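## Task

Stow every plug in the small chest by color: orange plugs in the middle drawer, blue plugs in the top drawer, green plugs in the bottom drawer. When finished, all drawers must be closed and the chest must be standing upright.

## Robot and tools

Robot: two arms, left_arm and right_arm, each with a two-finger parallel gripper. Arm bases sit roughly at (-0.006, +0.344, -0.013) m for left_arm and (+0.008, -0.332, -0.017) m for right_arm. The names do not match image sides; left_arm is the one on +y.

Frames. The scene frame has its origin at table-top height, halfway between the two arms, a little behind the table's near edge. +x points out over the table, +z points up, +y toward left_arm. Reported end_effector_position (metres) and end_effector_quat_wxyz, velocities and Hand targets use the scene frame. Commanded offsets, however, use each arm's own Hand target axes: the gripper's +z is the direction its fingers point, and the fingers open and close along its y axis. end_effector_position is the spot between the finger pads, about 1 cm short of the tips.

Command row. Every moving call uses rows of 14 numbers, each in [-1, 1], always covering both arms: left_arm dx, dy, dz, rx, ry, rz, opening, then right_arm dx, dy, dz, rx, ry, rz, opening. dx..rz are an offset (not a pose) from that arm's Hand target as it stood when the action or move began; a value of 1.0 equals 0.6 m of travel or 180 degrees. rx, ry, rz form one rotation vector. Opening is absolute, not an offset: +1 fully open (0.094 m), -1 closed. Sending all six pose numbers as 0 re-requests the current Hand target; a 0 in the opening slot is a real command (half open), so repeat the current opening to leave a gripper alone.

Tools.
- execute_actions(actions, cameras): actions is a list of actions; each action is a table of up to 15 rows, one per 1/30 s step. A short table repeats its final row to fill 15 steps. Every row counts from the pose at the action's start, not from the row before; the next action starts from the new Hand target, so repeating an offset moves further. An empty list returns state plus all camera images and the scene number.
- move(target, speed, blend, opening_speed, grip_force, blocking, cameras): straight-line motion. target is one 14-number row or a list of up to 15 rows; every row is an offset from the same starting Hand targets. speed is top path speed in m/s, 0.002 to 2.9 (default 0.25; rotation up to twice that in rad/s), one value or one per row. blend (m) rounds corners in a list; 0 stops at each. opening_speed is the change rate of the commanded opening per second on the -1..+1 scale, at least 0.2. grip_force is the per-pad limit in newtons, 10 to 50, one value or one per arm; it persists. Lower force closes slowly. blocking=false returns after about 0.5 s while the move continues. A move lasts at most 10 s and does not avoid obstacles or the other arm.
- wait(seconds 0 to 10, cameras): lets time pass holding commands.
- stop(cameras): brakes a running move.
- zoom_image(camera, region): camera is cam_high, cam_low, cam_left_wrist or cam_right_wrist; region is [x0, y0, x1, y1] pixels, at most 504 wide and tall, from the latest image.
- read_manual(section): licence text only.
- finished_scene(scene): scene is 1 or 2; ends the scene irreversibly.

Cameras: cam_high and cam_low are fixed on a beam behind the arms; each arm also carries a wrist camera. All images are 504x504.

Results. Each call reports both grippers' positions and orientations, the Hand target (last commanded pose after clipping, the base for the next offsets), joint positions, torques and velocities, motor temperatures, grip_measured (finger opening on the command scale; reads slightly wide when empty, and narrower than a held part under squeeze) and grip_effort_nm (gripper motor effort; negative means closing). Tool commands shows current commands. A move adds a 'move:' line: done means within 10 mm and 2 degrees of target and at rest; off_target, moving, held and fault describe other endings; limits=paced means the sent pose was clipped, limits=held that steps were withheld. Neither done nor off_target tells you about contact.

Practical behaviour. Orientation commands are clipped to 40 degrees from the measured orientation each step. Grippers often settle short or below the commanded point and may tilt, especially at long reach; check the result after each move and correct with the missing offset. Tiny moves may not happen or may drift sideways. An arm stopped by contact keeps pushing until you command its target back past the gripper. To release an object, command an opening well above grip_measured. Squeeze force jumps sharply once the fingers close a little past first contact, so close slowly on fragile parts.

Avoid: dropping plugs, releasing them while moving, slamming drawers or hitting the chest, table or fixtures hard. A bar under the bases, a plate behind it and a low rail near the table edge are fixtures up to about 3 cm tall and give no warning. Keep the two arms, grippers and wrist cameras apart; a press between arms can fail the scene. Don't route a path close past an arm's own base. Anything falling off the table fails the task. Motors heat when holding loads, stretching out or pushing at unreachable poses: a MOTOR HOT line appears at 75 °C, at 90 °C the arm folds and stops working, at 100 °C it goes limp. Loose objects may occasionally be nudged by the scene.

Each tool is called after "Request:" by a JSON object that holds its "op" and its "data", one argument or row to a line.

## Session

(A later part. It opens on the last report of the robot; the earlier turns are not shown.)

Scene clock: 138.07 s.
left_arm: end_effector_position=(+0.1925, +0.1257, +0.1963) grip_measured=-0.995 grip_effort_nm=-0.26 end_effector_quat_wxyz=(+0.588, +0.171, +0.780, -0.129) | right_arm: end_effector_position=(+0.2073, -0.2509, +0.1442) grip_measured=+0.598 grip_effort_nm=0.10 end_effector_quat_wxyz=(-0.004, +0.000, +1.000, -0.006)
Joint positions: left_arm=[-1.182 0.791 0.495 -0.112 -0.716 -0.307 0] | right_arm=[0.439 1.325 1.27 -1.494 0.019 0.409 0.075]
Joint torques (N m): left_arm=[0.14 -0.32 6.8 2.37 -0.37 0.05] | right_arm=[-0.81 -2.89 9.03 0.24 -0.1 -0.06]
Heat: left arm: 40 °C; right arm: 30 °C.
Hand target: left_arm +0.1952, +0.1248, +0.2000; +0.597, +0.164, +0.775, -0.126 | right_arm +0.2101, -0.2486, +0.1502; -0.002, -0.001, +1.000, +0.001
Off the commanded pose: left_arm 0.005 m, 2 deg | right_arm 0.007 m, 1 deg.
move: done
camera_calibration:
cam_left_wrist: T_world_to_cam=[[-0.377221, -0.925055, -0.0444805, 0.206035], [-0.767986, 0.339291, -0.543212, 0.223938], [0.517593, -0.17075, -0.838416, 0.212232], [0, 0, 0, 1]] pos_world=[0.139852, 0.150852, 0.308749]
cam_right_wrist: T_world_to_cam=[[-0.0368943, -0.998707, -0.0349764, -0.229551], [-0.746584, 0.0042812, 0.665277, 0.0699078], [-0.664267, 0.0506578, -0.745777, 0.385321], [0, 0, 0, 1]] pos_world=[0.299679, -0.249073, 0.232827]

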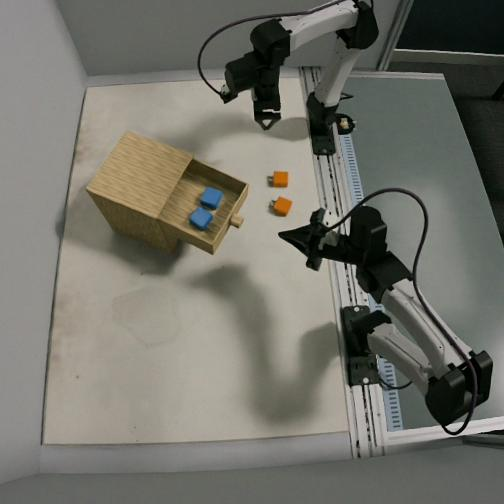

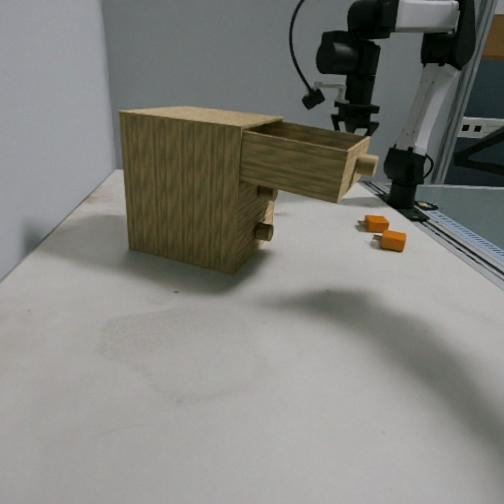

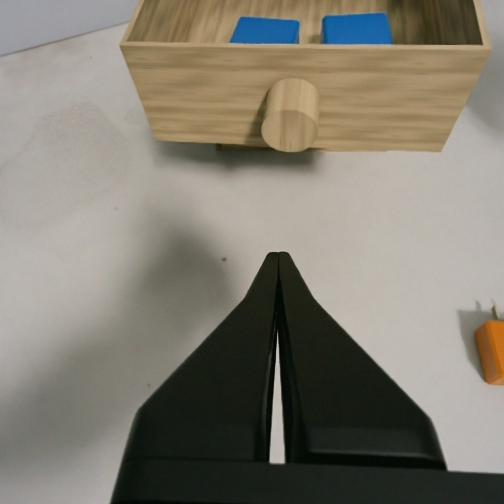

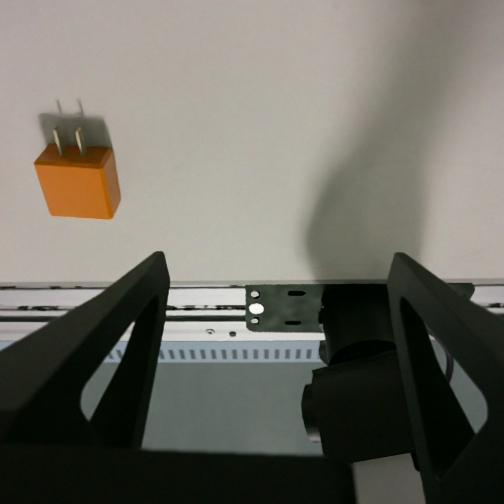

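Request:
{"op": "move", "data": {
  "target": [
    [0.007,-0.011,0.14,0,0,0,-1,0,0,0,0,0,0,0.6],
    [-0.054,-0.011,0.37,0,0,0,-1,0,0,0,0,0,0,0.6],
    [-0.014,-0.011,0.22,0,0,0,-1,0,0,0,0,0,0,0.6]
  ],
  "speed": [0.2,0.1,0.2],
  "cameras": ["all"]
}}

Scene clock: 144.70 s.
left_arm: end_effector_position=(+0.3127, +0.0642, +0.1601) grip_measured=-0.995 grip_effort_nm=-0.26 end_effector_quat_wxyz=(+0.583, +0.179, +0.784, -0.118) | right_arm: end_effector_position=(+0.2073, -0.2509, +0.1442) grip_measured=+0.598 grip_effort_nm=0.10 end_effector_quat_wxyz=(-0.004, +0.000, +1.000, -0.006)
Joint positions: left_arm=[-0.851 1.436 0.664 0.419 -0.411 -0.151 0] | right_arm=[0.439 1.325 1.27 -1.494 0.019 0.409 0.075]
Joint torques (N m): left_arm=[0.09 -10.03 6.23 2.35 -0.26 -0.15] | right_arm=[-0.8 -2.89 9.05 0.24 -0.1 -0.07]
Heat: left arm: 38 °C; right arm: 30 °C.
Hand target: left_arm +0.3112, +0.0662, +0.1746; +0.597, +0.164, +0.775, -0.127 | right_arm +0.2101, -0.2486, +0.1502; -0.002, -0.001, +1.000, +0.001
Off the commanded pose: left_arm 0.015 m, 3 deg | right_arm 0.007 m, 1 deg.
move: off_target (left_arm)
camera_calibration:
cam_left_wrist: T_world_to_cam=[[-0.377233, -0.923476, -0.069909, 0.196845], [-0.771568, 0.355135, -0.52779, 0.315094], [0.512229, -0.145161, -0.846493, 0.110525], [0, 0, 0, 1]] pos_world=[0.260758, 0.0859243, 0.273623]
cam_right_wrist: T_world_to_cam=[[-0.0368943, -0.998707, -0.0349764, -0.229551], [-0.746584, 0.0042812, 0.665277, 0.0699078], [-0.664267, 0.0506578, -0.745777, 0.385321], [0, 0, 0, 1]] pos_world=[0.299679, -0.249073, 0.232827]

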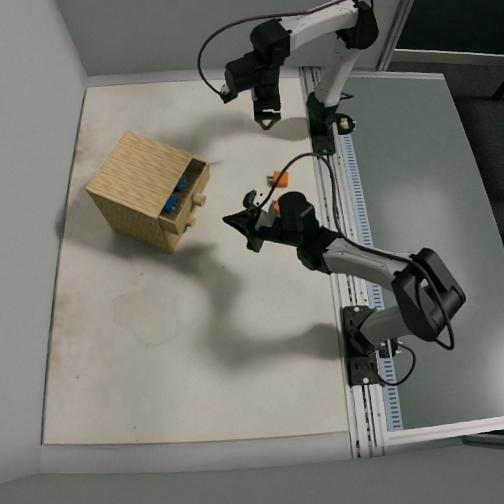

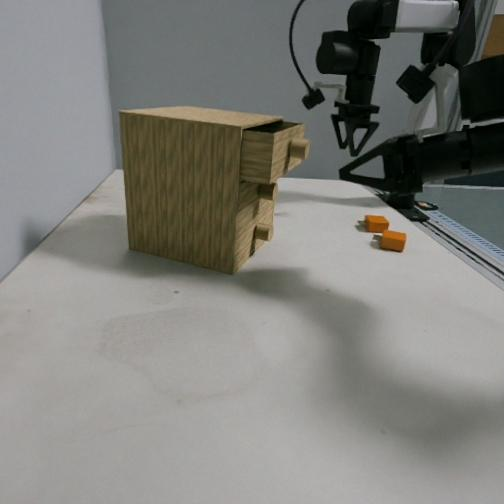

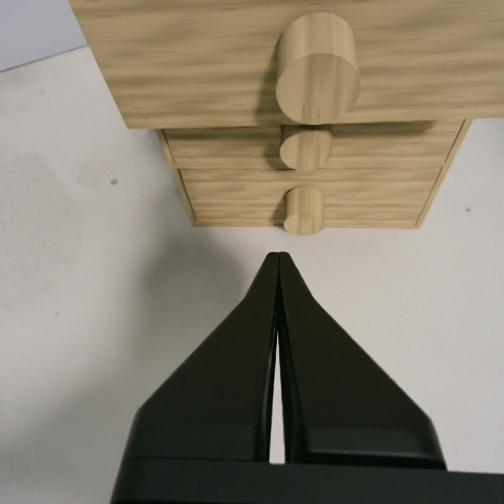

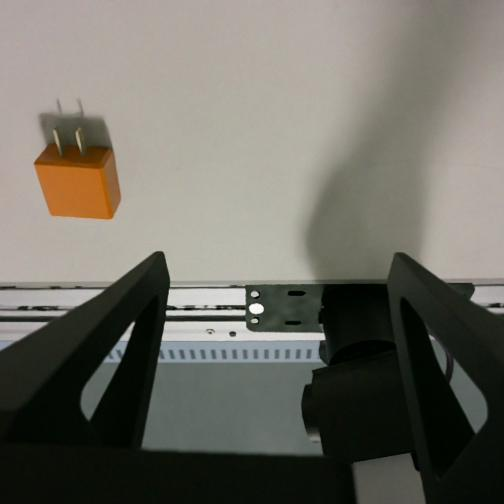

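Request:
{"op": "move", "data": {
  "target": [
    [-0.009,-0.028,0.032,0,0,0,-1,0,0,0,0,0,0,0.6],
    [-0.052,-0.028,0.193,0,0,0,-1,0,0,0,0,0,0,0.6],
    [0,-0.028,0,0,0,0,-1,0,0,0,0,0,0,0.6],
    [0.105,-0.028,0.028,0,0,0,0.4,0,0,0,0,0,0,0.6]
  ],
  "speed": [0.2,0.1,0.2,0.2],
  "blend": [0.01,0,0.02,0],
  "cameras": ["all"]
}}

Scene clock: 150.97 s.
left_arm: end_effector_position=(+0.3025, +0.0534, +0.1058) grip_measured=+0.397 grip_effort_nm=0.14 end_effector_quat_wxyz=(+0.588, +0.175, +0.780, -0.122) | right_arm: end_effector_position=(+0.2073, -0.2509, +0.1442) grip_measured=+0.598 grip_effort_nm=0.10 end_effector_quat_wxyz=(-0.004, +0.000, +1.000, -0.006)
Joint positions: left_arm=[-0.914 1.621 0.547 0.728 -0.474 -0.178 0.066] | right_arm=[0.439 1.325 1.27 -1.494 0.019 0.409 0.075]
Joint torques (N m): left_arm=[-0.28 -6.08 6.05 2.48 -0.14 -0.09] | right_arm=[-0.79 -2.89 9.05 0.24 -0.1 -0.07]
Motor temperatures (°C): left_arm=[18 37 30 28 19 21 21] | right_arm=[19 26 30 22 16 20 20]
Heat: left arm: 37 °C; right arm: 30 °C.
Hand target: left_arm +0.3046, +0.0507, +0.1094; +0.597, +0.164, +0.775, -0.126 | right_arm +0.2101, -0.2486, +0.1502; -0.002, -0.001, +1.000, +0.001
Off the commanded pose: left_arm 0.005 m, 2 deg | right_arm 0.007 m, 1 deg.
move: done
camera_calibration:
cam_left_wrist: T_world_to_cam=[[-0.373869, -0.925529, -0.0601449, 0.177257], [-0.76692, 0.344964, -0.541141, 0.282924], [0.52159, -0.15619, -0.838778, 0.0651857], [0, 0, 0, 1]] pos_world=[0.249251, 0.0766394, 0.218439]
cam_right_wrist: T_world_to_cam=[[-0.0368943, -0.998707, -0.0349764, -0.229551], [-0.746584, 0.0042812, 0.665277, 0.0699078], [-0.664267, 0.0506578, -0.745777, 0.385321], [0, 0, 0, 1]] pos_world=[0.299679, -0.249073, 0.232827]

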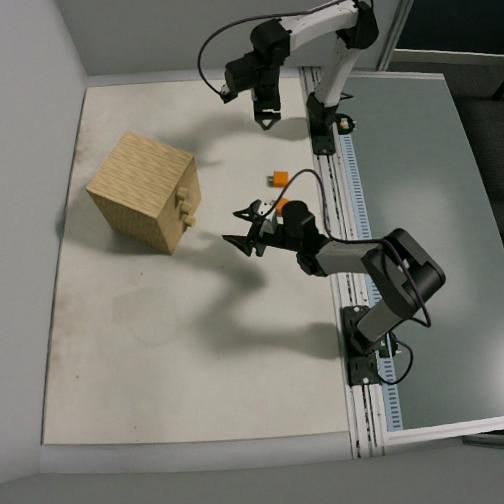

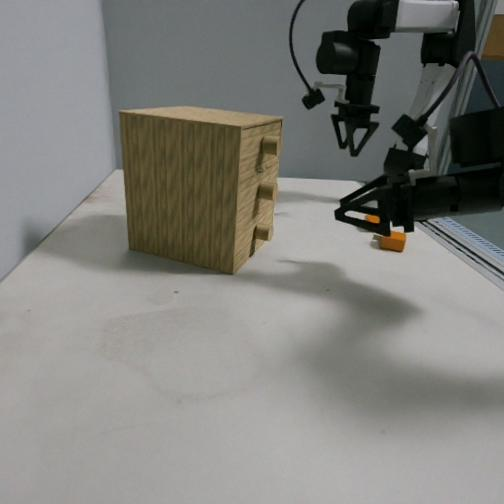

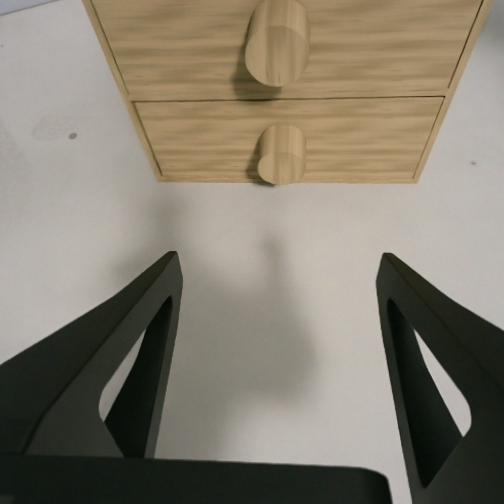

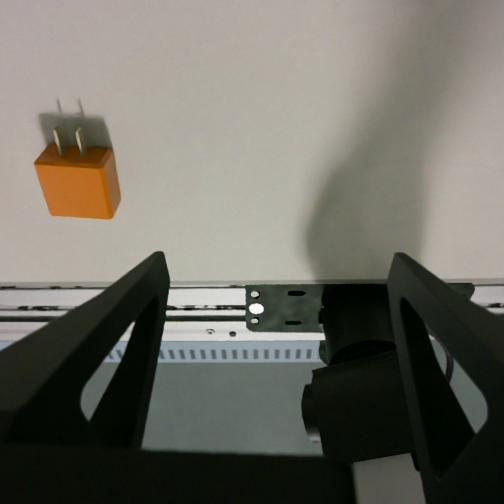

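Request:
{"op": "move", "data": {
  "target": [
    [-0.055,0,0.204,0,0,0,0.4,0.057,0.198,0.05,0,0,0,0.6],
    [-0.055,0,0.204,0,0,0,-0.75,0.057,0.198,0.226,0,0,0,0.5],
    [0,0,0,0,0,0,-0.75,0.057,0.198,0.226,0,0,0,-0.5]
  ],
  "opening_speed": 1.5,
  "speed": 0.18,
  "cameras": ["all"]
}}

Scene clock: 158.37 s.
left_arm: end_effector_position=(+0.3084, +0.0520, +0.0969) grip_measured=-0.440 grip_effort_nm=-1.02 end_effector_quat_wxyz=(+0.590, +0.165, +0.782, -0.120) | right_arm: end_effector_position=(+0.1736, -0.1299, +0.0183) grip_measured=-0.142 grip_effort_nm=-1.03 end_effector_quat_wxyz=(-0.003, -0.002, +1.000, +0.003)
Joint positions: left_arm=[-0.911 1.679 0.555 0.777 -0.486 -0.189 0.026] | right_arm=[0.929 1.56 0.963 -0.948 0.016 0.894 0.04]
Joint torques (N m): left_arm=[-0.55 -11.97 5.16 2 -0.17 0.06] | right_arm=[-0.51 -4.55 5.94 0.46 0.08 0.01]
Heat: left arm: 37 °C; right arm: 30 °C.
Hand target: left_arm +0.3046, +0.0507, +0.1094; +0.597, +0.164, +0.775, -0.127 | right_arm +0.1752, -0.1296, +0.0151; -0.002, -0.001, +1.000, +0.001
Off the commanded pose: left_arm 0.013 m, 1 deg | right_arm 0.004 m, 0 deg.
move: off_target (left_arm); target 2's new opening was sent with left_arm's hand 0.011 m and 1 deg from that target
camera_calibration:
cam_left_wrist: T_world_to_cam=[[-0.356409, -0.93285, -0.0525667, 0.171862], [-0.773805, 0.326238, -0.54295, 0.286449], [0.523641, -0.152836, -0.838118, 0.0535523], [0, 0, 0, 1]] pos_world=[0.254866, 0.0750554, 0.209445]
cam_right_wrist: T_world_to_cam=[[-0.0323216, -0.998076, -0.0529068, -0.114872], [-0.746964, -0.0110491, 0.664772, 0.126098], [-0.664078, 0.061006, -0.74517, 0.264131], [0, 0, 0, 1]] pos_world=[0.265882, -0.129371, 0.106919]

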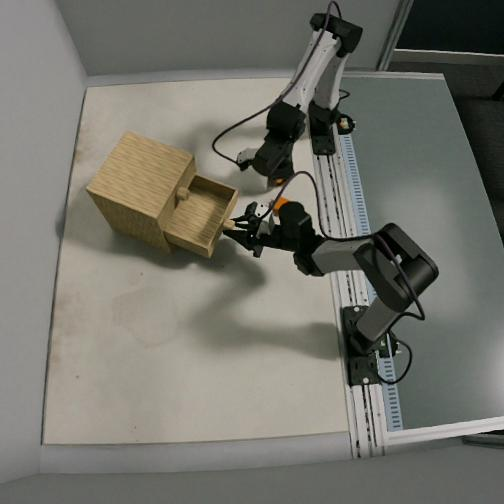

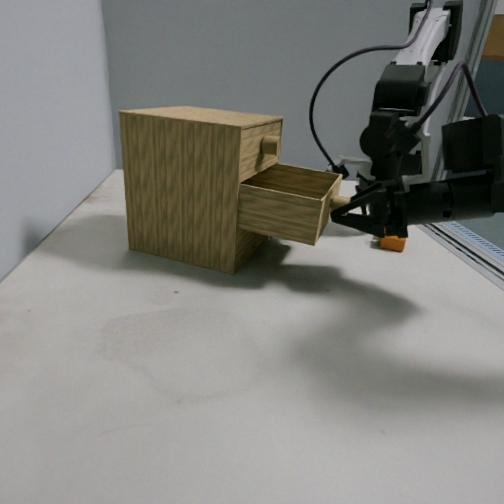

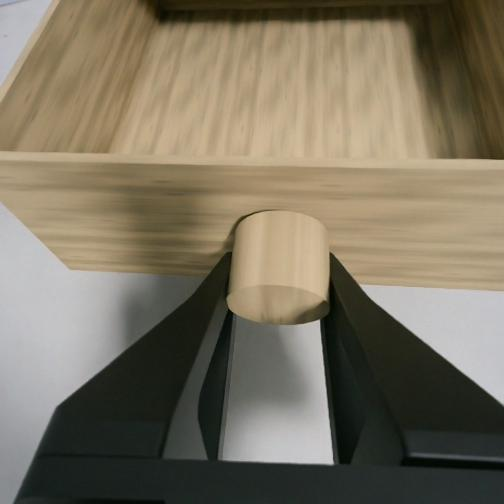

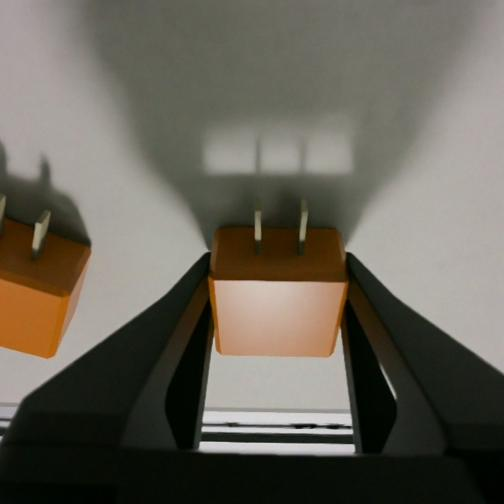

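Request:
{"op": "move", "data": {
  "target": [
    [0,0,0,0,0,0,0.2,0.057,0,0,0,0,0,-0.5],
    [0.026,0,-0.097,0,0,0,0.2,0,0,-0.275,0,0,0,-0.5],
    [-0.094,0.305,-0.165,0,0,0,0.2,0,0,-0.275,0,0,0,-0.5],
    [-0.094,0.305,-0.165,0,0,0,0.2,-0.308,0.258,-0.292,0,-0.167,0,-0.5],
    [-0.094,0.305,-0.165,0,0,0,0.2,-0.308,0.258,-0.182,0,-0.167,0,-0.5]
  ],
  "blend": [0,0.02,0.02,0.01,0],
  "speed": 0.3,
  "cameras": ["all"]
}}

Scene clock: 166.60 s.
left_arm: end_effector_position=(+0.2972, +0.2509, +0.1700) grip_measured=+0.198 grip_effort_nm=0.14 end_effector_quat_wxyz=(+0.579, +0.157, +0.789, -0.130) | right_arm: end_effector_position=(+0.3687, +0.0198, +0.1206) grip_measured=-0.141 grip_effort_nm=-1.02 end_effector_quat_wxyz=(+0.263, +0.012, +0.965, -0.011)
Joint positions: left_arm=[-0.116 0.849 0.378 0.133 0.277 0.04 0.056] | right_arm=[0.965 2.161 2.06 -1.129 0.463 0.881 0.04]
Joint torques (N m): left_arm=[1.55 -1.35 10.21 2.41 0.19 0.2] | right_arm=[0.68 -12.98 5.34 0.95 0 -0.1]
Heat: left arm: 37 °C; right arm: 30 °C.
Hand target: left_arm +0.3043, +0.2511, +0.1889; +0.597, +0.164, +0.775, -0.126 | right_arm +0.3602, +0.0252, +0.1236; +0.257, +0.000, +0.966, +0.001
Off the commanded pose: left_arm 0.020 m, 3 deg | right_arm 0.011 m, 2 deg.
move: off_target (left_arm, right_arm)
camera_calibration:
cam_left_wrist: T_world_to_cam=[[-0.357914, -0.933493, -0.0220848, 0.352731], [-0.790273, 0.31543, -0.52533, 0.257129], [0.497358, -0.17057, -0.850612, 0.165384], [0, 0, 0, 1]] pos_world=[0.247195, 0.276375, 0.283545]
cam_right_wrist: T_world_to_cam=[[-0.0364842, -0.998362, -0.0440776, 0.0468309], [-0.981819, 0.0275881, 0.187804, 0.348862], [-0.186281, 0.0501281, -0.981217, 0.31336], [0, 0, 0, 1]] pos_world=[0.402601, 0.0214216, 0.24402]

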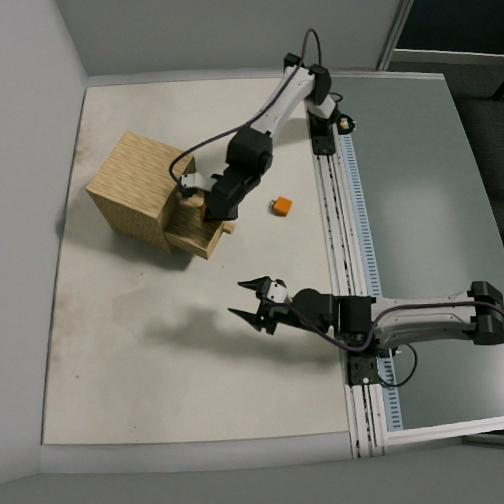

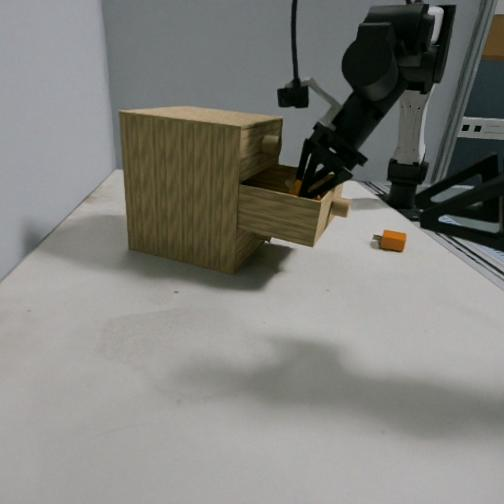

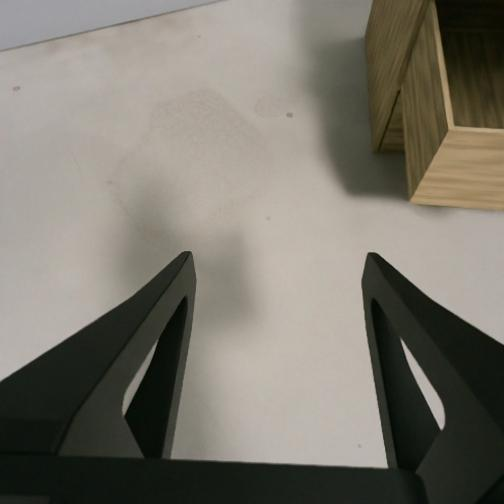

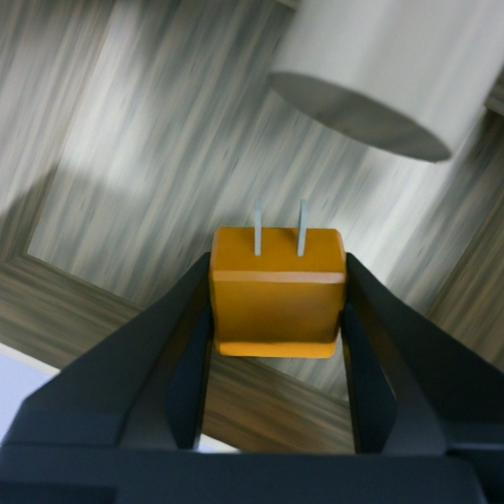

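Request:
{"op": "move", "data": {
  "target": [
    [0,0,0,0,0,0,0.2,0.010,0,0.0173,0,0,0,0.2],
    [0,0,0,0,0,0,0.2,-0.083,0,-0.144,0,0,0,0.2],
    [0,0,0,0,0,0,0.2,0.249,-0.13,-0.175,0,0.167,0,0.6]
  ],
  "blend": [0,0.02,0],
  "speed": [0.1,0.25,0.35],
  "cameras": ["all"]
}}

Scene clock: 171.60 s.
left_arm: end_effector_position=(+0.2972, +0.2509, +0.1700) grip_measured=+0.198 grip_effort_nm=0.14 end_effector_quat_wxyz=(+0.579, +0.157, +0.789, -0.130) | right_arm: end_effector_position=(+0.1817, -0.0551, +0.1270) grip_measured=+0.598 grip_effort_nm=0.10 end_effector_quat_wxyz=(-0.011, -0.003, +1.000, -0.025)
Joint positions: left_arm=[-0.116 0.849 0.378 0.133 0.277 0.04 0.056] | right_arm=[1.072 1.804 1.676 -1.477 0.034 1.039 0.075]
Joint torques (N m): left_arm=[1.52 -1.55 10.36 2.29 0.18 0.16] | right_arm=[0.16 -11.9 5.81 0.33 -0.06 0.09]
Heat: left arm: 35 °C; right arm: 30 °C.
Hand target: left_arm +0.3043, +0.2511, +0.1889; +0.597, +0.164, +0.775, -0.126 | right_arm +0.1785, -0.0531, +0.1405; -0.002, -0.001, +1.000, +0.001
Off the commanded pose: left_arm 0.020 m, 3 deg | right_arm 0.014 m, 3 deg.
move: off_target (left_arm, right_arm); target 3's new opening was sent with right_arm's hand 0.014 m and 3 deg from that target
camera_calibration:
cam_left_wrist: T_world_to_cam=[[-0.357914, -0.933493, -0.0220848, 0.352731], [-0.790273, 0.31543, -0.52533, 0.257129], [0.497358, -0.17057, -0.850612, 0.165384], [0, 0, 0, 1]] pos_world=[0.247195, 0.276375, 0.283545]
cam_right_wrist: T_world_to_cam=[[-0.0322387, -0.999473, 0.00390397, -0.0413977], [-0.736159, 0.026387, 0.676294, 0.0593508], [-0.67604, 0.0189289, -0.736621, 0.344839], [0, 0, 0, 1]] pos_world=[0.275482, -0.0494694, 0.214039]

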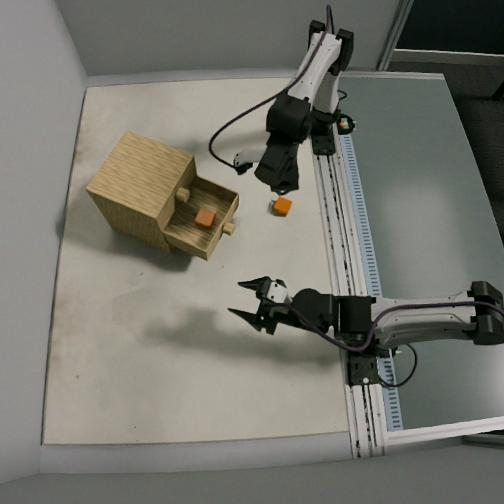

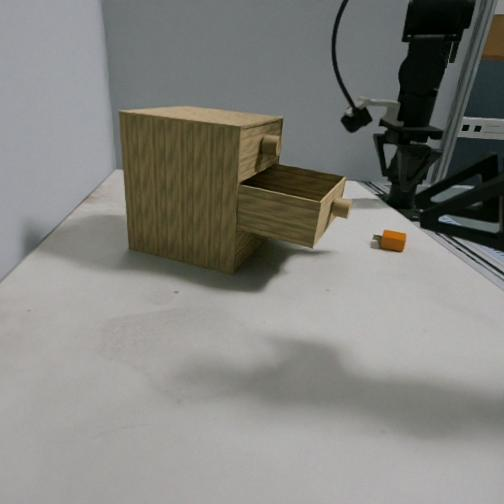

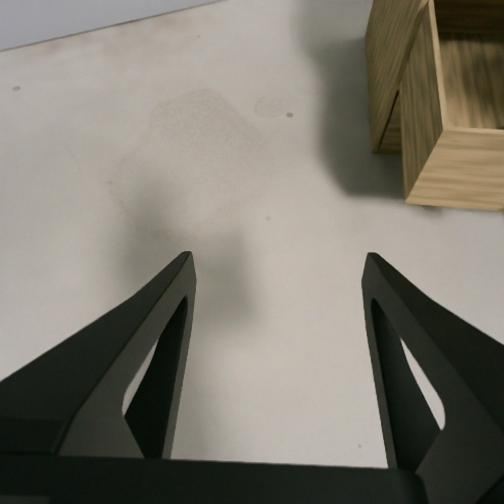

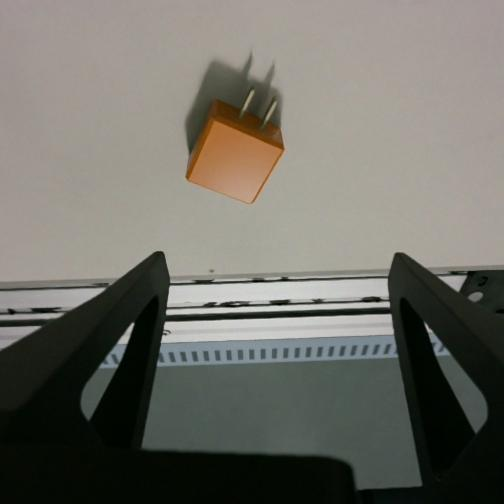

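Request:
{"op": "move", "data": {
  "target": [
    [0,0,0,0,0,0,0.2,0.0125,0.023,0.1,0,0,0.122,0.6],
    [0,0,0,0,0,0,0.2,0.0125,0.023,0.21,0,0,0.122,-0.5],
    [0,0,0,0,0,0,0.2,0.0125,0.023,-0.1,0,0,0.122,-0.5],
    [0,0,0,0,0,0,0.2,-0.331,0.19,-0.1,0.032,-0.165,0.119,-0.5],
    [0,0,0,0,0,0,0.2,-0.331,0.19,0.009,0.032,-0.165,0.119,-0.5]
  ],
  "blend": [0.01,0,0.02,0.01,0],
  "opening_speed": 1.5,
  "speed": [0.2,0.15,0.25,0.3,0.2],
  "cameras": ["all"]
}}

Scene clock: 181.63 s.
left_arm: end_effector_position=(+0.2972, +0.2509, +0.1700) grip_measured=+0.198 grip_effort_nm=0.14 end_effector_quat_wxyz=(+0.579, +0.157, +0.789, -0.130) | right_arm: end_effector_position=(+0.3741, +0.0605, +0.1283) grip_measured=-0.134 grip_effort_nm=-1.03 end_effector_quat_wxyz=(+0.274, +0.161, +0.948, +0.002)
Joint positions: left_arm=[-0.116 0.849 0.378 0.133 0.277 0.04 0.056] | right_arm=[1.022 2.578 2.838 -1.558 0.528 1.257 0.041]
Joint torques (N m): left_arm=[1.43 -1.44 10.51 2.4 0.21 0.16] | right_arm=[-0.31 -12.48 8.51 0.68 0.43 0.07]
Heat: left arm: 33 °C; right arm: 30 °C.
Hand target: left_arm +0.3043, +0.2511, +0.1889; +0.597, +0.164, +0.775, -0.126 | right_arm +0.3770, +0.0612, +0.1343; +0.252, +0.183, +0.949, -0.049
Off the commanded pose: left_arm 0.020 m, 3 deg | right_arm 0.007 m, 7 deg.
elbow stopped short (right arm): the move would have taken joint 3 (elbow) straighter than the controller allows.
joint sent to its limit (right arm) — joint 4 (wrist pitch), lower limit. The joint targets are off in orientation, not in position.
move: off_target (left_arm, right_arm)
camera_calibration:
cam_left_wrist: T_world_to_cam=[[-0.357914, -0.933493, -0.0220848, 0.352731], [-0.790273, 0.31543, -0.52533, 0.257129], [0.497358, -0.17057, -0.850612, 0.165384], [0, 0, 0, 1]] pos_world=[0.247195, 0.276375, 0.283545]
cam_right_wrist: T_world_to_cam=[[-0.30822, -0.939266, -0.15093, 0.199811], [-0.943911, 0.282193, 0.171459, 0.324011], [-0.118454, 0.195312, -0.973561, 0.284697], [0, 0, 0, 1]] pos_world=[0.401147, 0.0406375, 0.251773]

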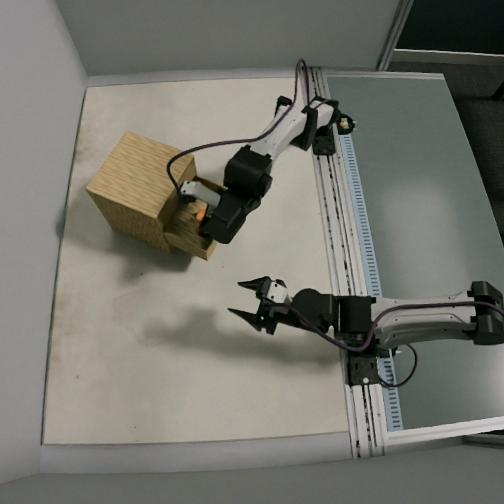

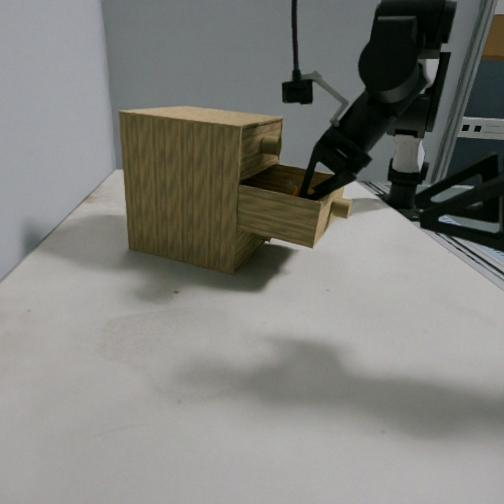

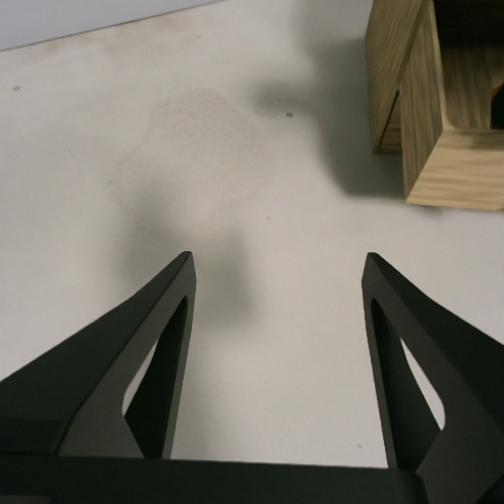

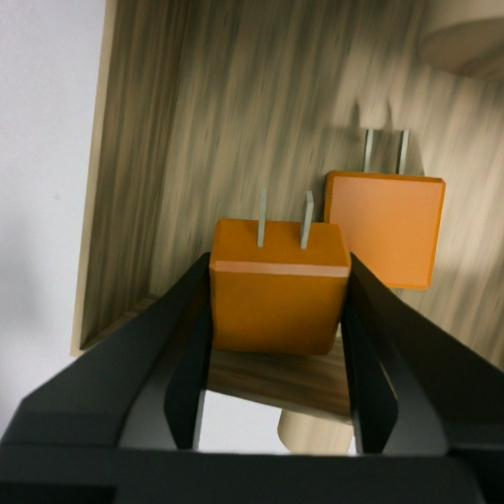

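Request:
{"op": "move", "data": {
  "target": [
    [0,0,0,0,0,0,0.2,-0.005,0.0125,0.018,0,0,0,0.05],
    [0,0,0,0,0,0,0.2,-0.083,0.0125,-0.144,0,0,0,0.05]
  ],
  "opening_speed": 1,
  "speed": 0.15,
  "cameras": ["cam_high","cam_right_wrist"]
}}

Scene clock: 184.93 s.
left_arm: end_effector_position=(+0.2972, +0.2509, +0.1700) grip_measured=+0.198 grip_effort_nm=0.14 end_effector_quat_wxyz=(+0.579, +0.157, +0.789, -0.130) | right_arm: end_effector_position=(+0.3811, +0.0665, +0.1986) grip_measured=+0.048 grip_effort_nm=0.10 end_effector_quat_wxyz=(+0.328, +0.130, +0.933, +0.065)
Joint positions: left_arm=[-0.116 0.849 0.378 0.133 0.277 0.04 0.056] | right_arm=[1.029 2.463 2.847 -1.479 0.559 1.138 0.049]
Joint torques (N m): left_arm=[1.43 -1.2 10.26 2.35 0.26 0.2] | right_arm=[0.4 -16.54 7.68 1.21 0.41 -0.08]
Motor temperatures (°C): left_arm=[18 33 32 29 19 21 21] | right_arm=[19 32 30 21 16 20 21]
Heat: left arm: 33 °C; right arm: 32 °C.
Hand target: left_arm +0.3043, +0.2511, +0.1889; +0.597, +0.164, +0.775, -0.126 | right_arm +0.3800, +0.0681, +0.2340; +0.252, +0.183, +0.949, -0.049
Off the commanded pose: left_arm 0.020 m, 3 deg | right_arm 0.035 m, 17 deg.
elbow stopped short (right arm): the move would have taken joint 3 (elbow) straighter than the controller allows.
move: off_target (left_arm, right_arm)
camera_calibration:
cam_right_wrist: T_world_to_cam=[[-0.197219, -0.943675, -0.265673, 0.198909], [-0.980296, 0.186747, 0.0643824, 0.358418], [-0.0111424, 0.273136, -0.961911, 0.30437], [0, 0, 0, 1]] pos_world=[0.393975, 0.037638, 0.322546]
Images, in order (width x height): cam_high 504x504, cam_right_wrist 504x504.

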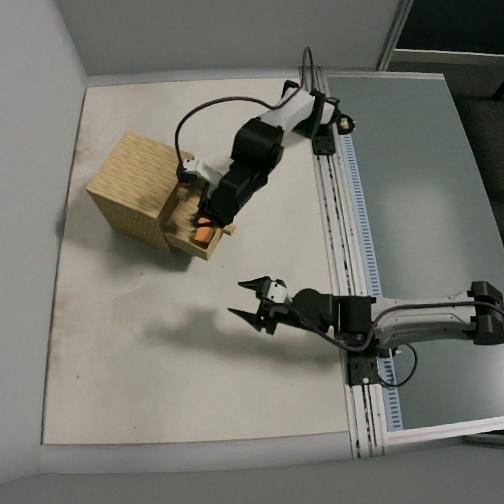

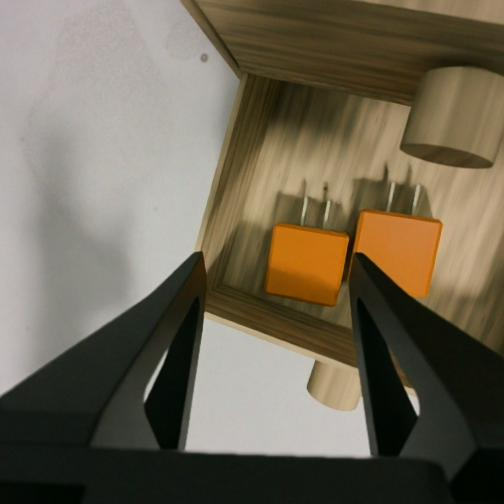

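Request:
{"op": "move", "data": {
  "target": [
    [0,0,0,0,0,0,-1,0.08,-0.486,-0.046,0,0.1,0,0.2],
    [0.118,-0.3,0.073,0,0,0,-1,0.08,-0.486,-0.046,0,0.1,0,0.2],
    [0.043,-0.3,0.357,0,0,0,-1,0.08,-0.486,-0.046,0,0.1,0,0.2],
    [0.112,-0.3,0.099,0,0,0,-1,0.08,-0.486,-0.046,0,0.1,0,0.2]
  ],
  "blend": [0.02,0,0,0],
  "speed": [0.3,0.25,0.1,0.2],
  "cameras": ["all"]
}}

Request:
{"op": "zoom_image", "data": {
  "camera": "cam_low",
  "region": [110, 90, 310, 290]
}}

Scene clock: 193.70 s.
left_arm: end_effector_position=(+0.2676, +0.0679, +0.0935) grip_measured=-0.995 grip_effort_nm=-0.26 end_effector_quat_wxyz=(+0.581, +0.184, +0.783, -0.120) | right_arm: end_effector_position=(+0.2216, -0.1815, +0.2318) grip_measured=+0.198 grip_effort_nm=0.10 end_effector_quat_wxyz=(+0.146, +0.181, +0.972, +0.036)
Joint positions: left_arm=[-0.988 1.531 0.418 0.735 -0.53 -0.201 0] | right_arm=[0.811 1.365 1.621 -1.568 0.219 1.121 0.056]
Joint torques (N m): left_arm=[0.02 -9.8 5.6 2.19 -0.37 -0.07] | right_arm=[-0.76 -4.75 5.71 0.79 0.04 -0.07]
Heat: left arm: 33 °C; right arm: 32 °C.
Hand target: left_arm +0.2683, +0.0701, +0.1089; +0.597, +0.164, +0.775, -0.127 | right_arm +0.2202, -0.1820, +0.2342; +0.101, +0.189, +0.977, -0.019
Off the commanded pose: left_arm 0.016 m, 3 deg | right_arm 0.003 m, 8 deg.
joint read past its limit (right arm) — joint 4 (wrist pitch), lower limit.
joint sent to its limit (right arm) — joint 4 (wrist pitch), lower limit. The joint targets are off in orientation, not in position.
move: off_target (left_arm, right_arm); blend cut to 0 m at target 1
camera_calibration:
cam_left_wrist: T_world_to_cam=[[-0.387139, -0.919187, -0.0722395, 0.181216], [-0.768067, 0.36485, -0.526268, 0.242059], [0.510095, -0.148254, -0.847245, 0.078657], [0, 0, 0, 1]] pos_world=[0.215951, 0.0899168, 0.207121]
cam_right_wrist: T_world_to_cam=[[-0.358851, -0.916189, -0.178395, -0.0371881], [-0.867508, 0.256838, 0.425985, 0.150125], [-0.344464, 0.307624, -0.886968, 0.465014], [0, 0, 0, 1]] pos_world=[0.27707, -0.215678, 0.341867]

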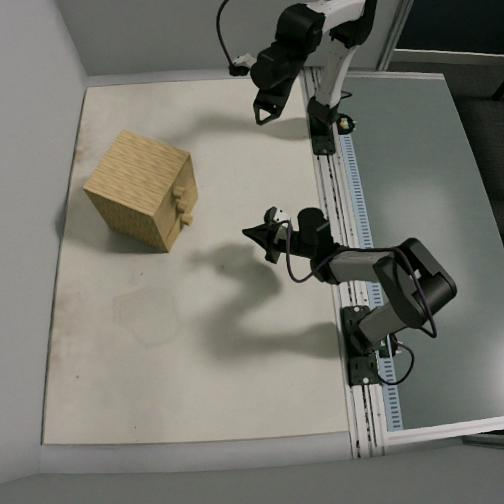

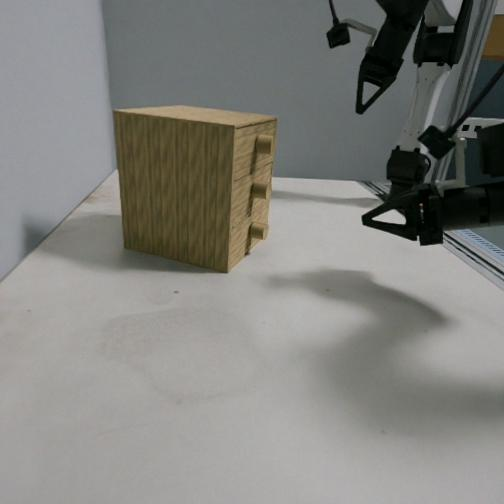

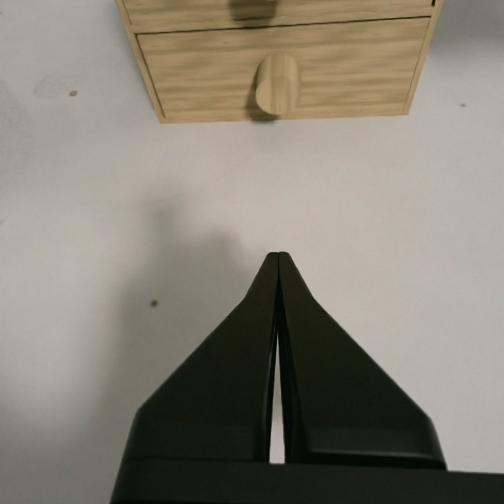

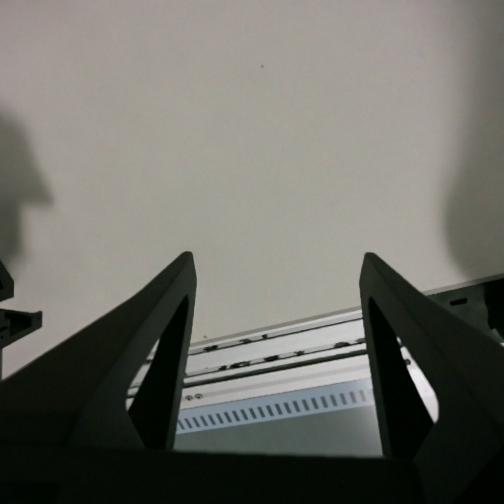

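Scaled by 2.520 from the camera's 504x504 image, which has a finer 720x720 frame.

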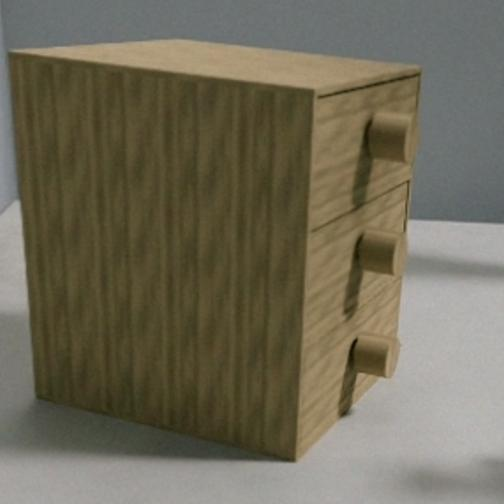

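Request:
{"op": "zoom_image", "data": {
  "camera": "cam_left_wrist",
  "region": [100, 0, 460, 140]
}}

Request:
{"op": "zoom_image", "data": {
  "camera": "cam_high",
  "region": [130, 130, 230, 270]
}}

Scaled by 1.400 from the camera's 504x504 image, which has a finer 720x720 frame.

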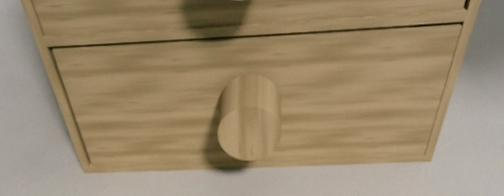

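Scaled by 3.600 from the camera's 504x504 image, which has a finer 720x720 frame.

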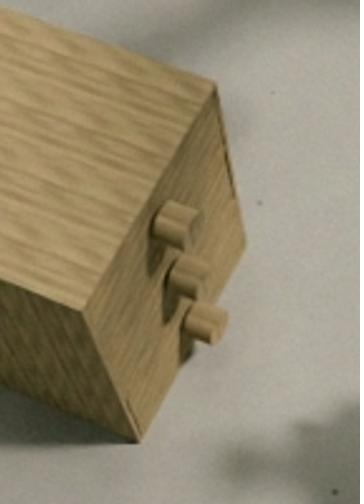

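Request:
{"op": "finished_scene", "data": {
  "scene": 1
}}

The scene is finished: the task was done.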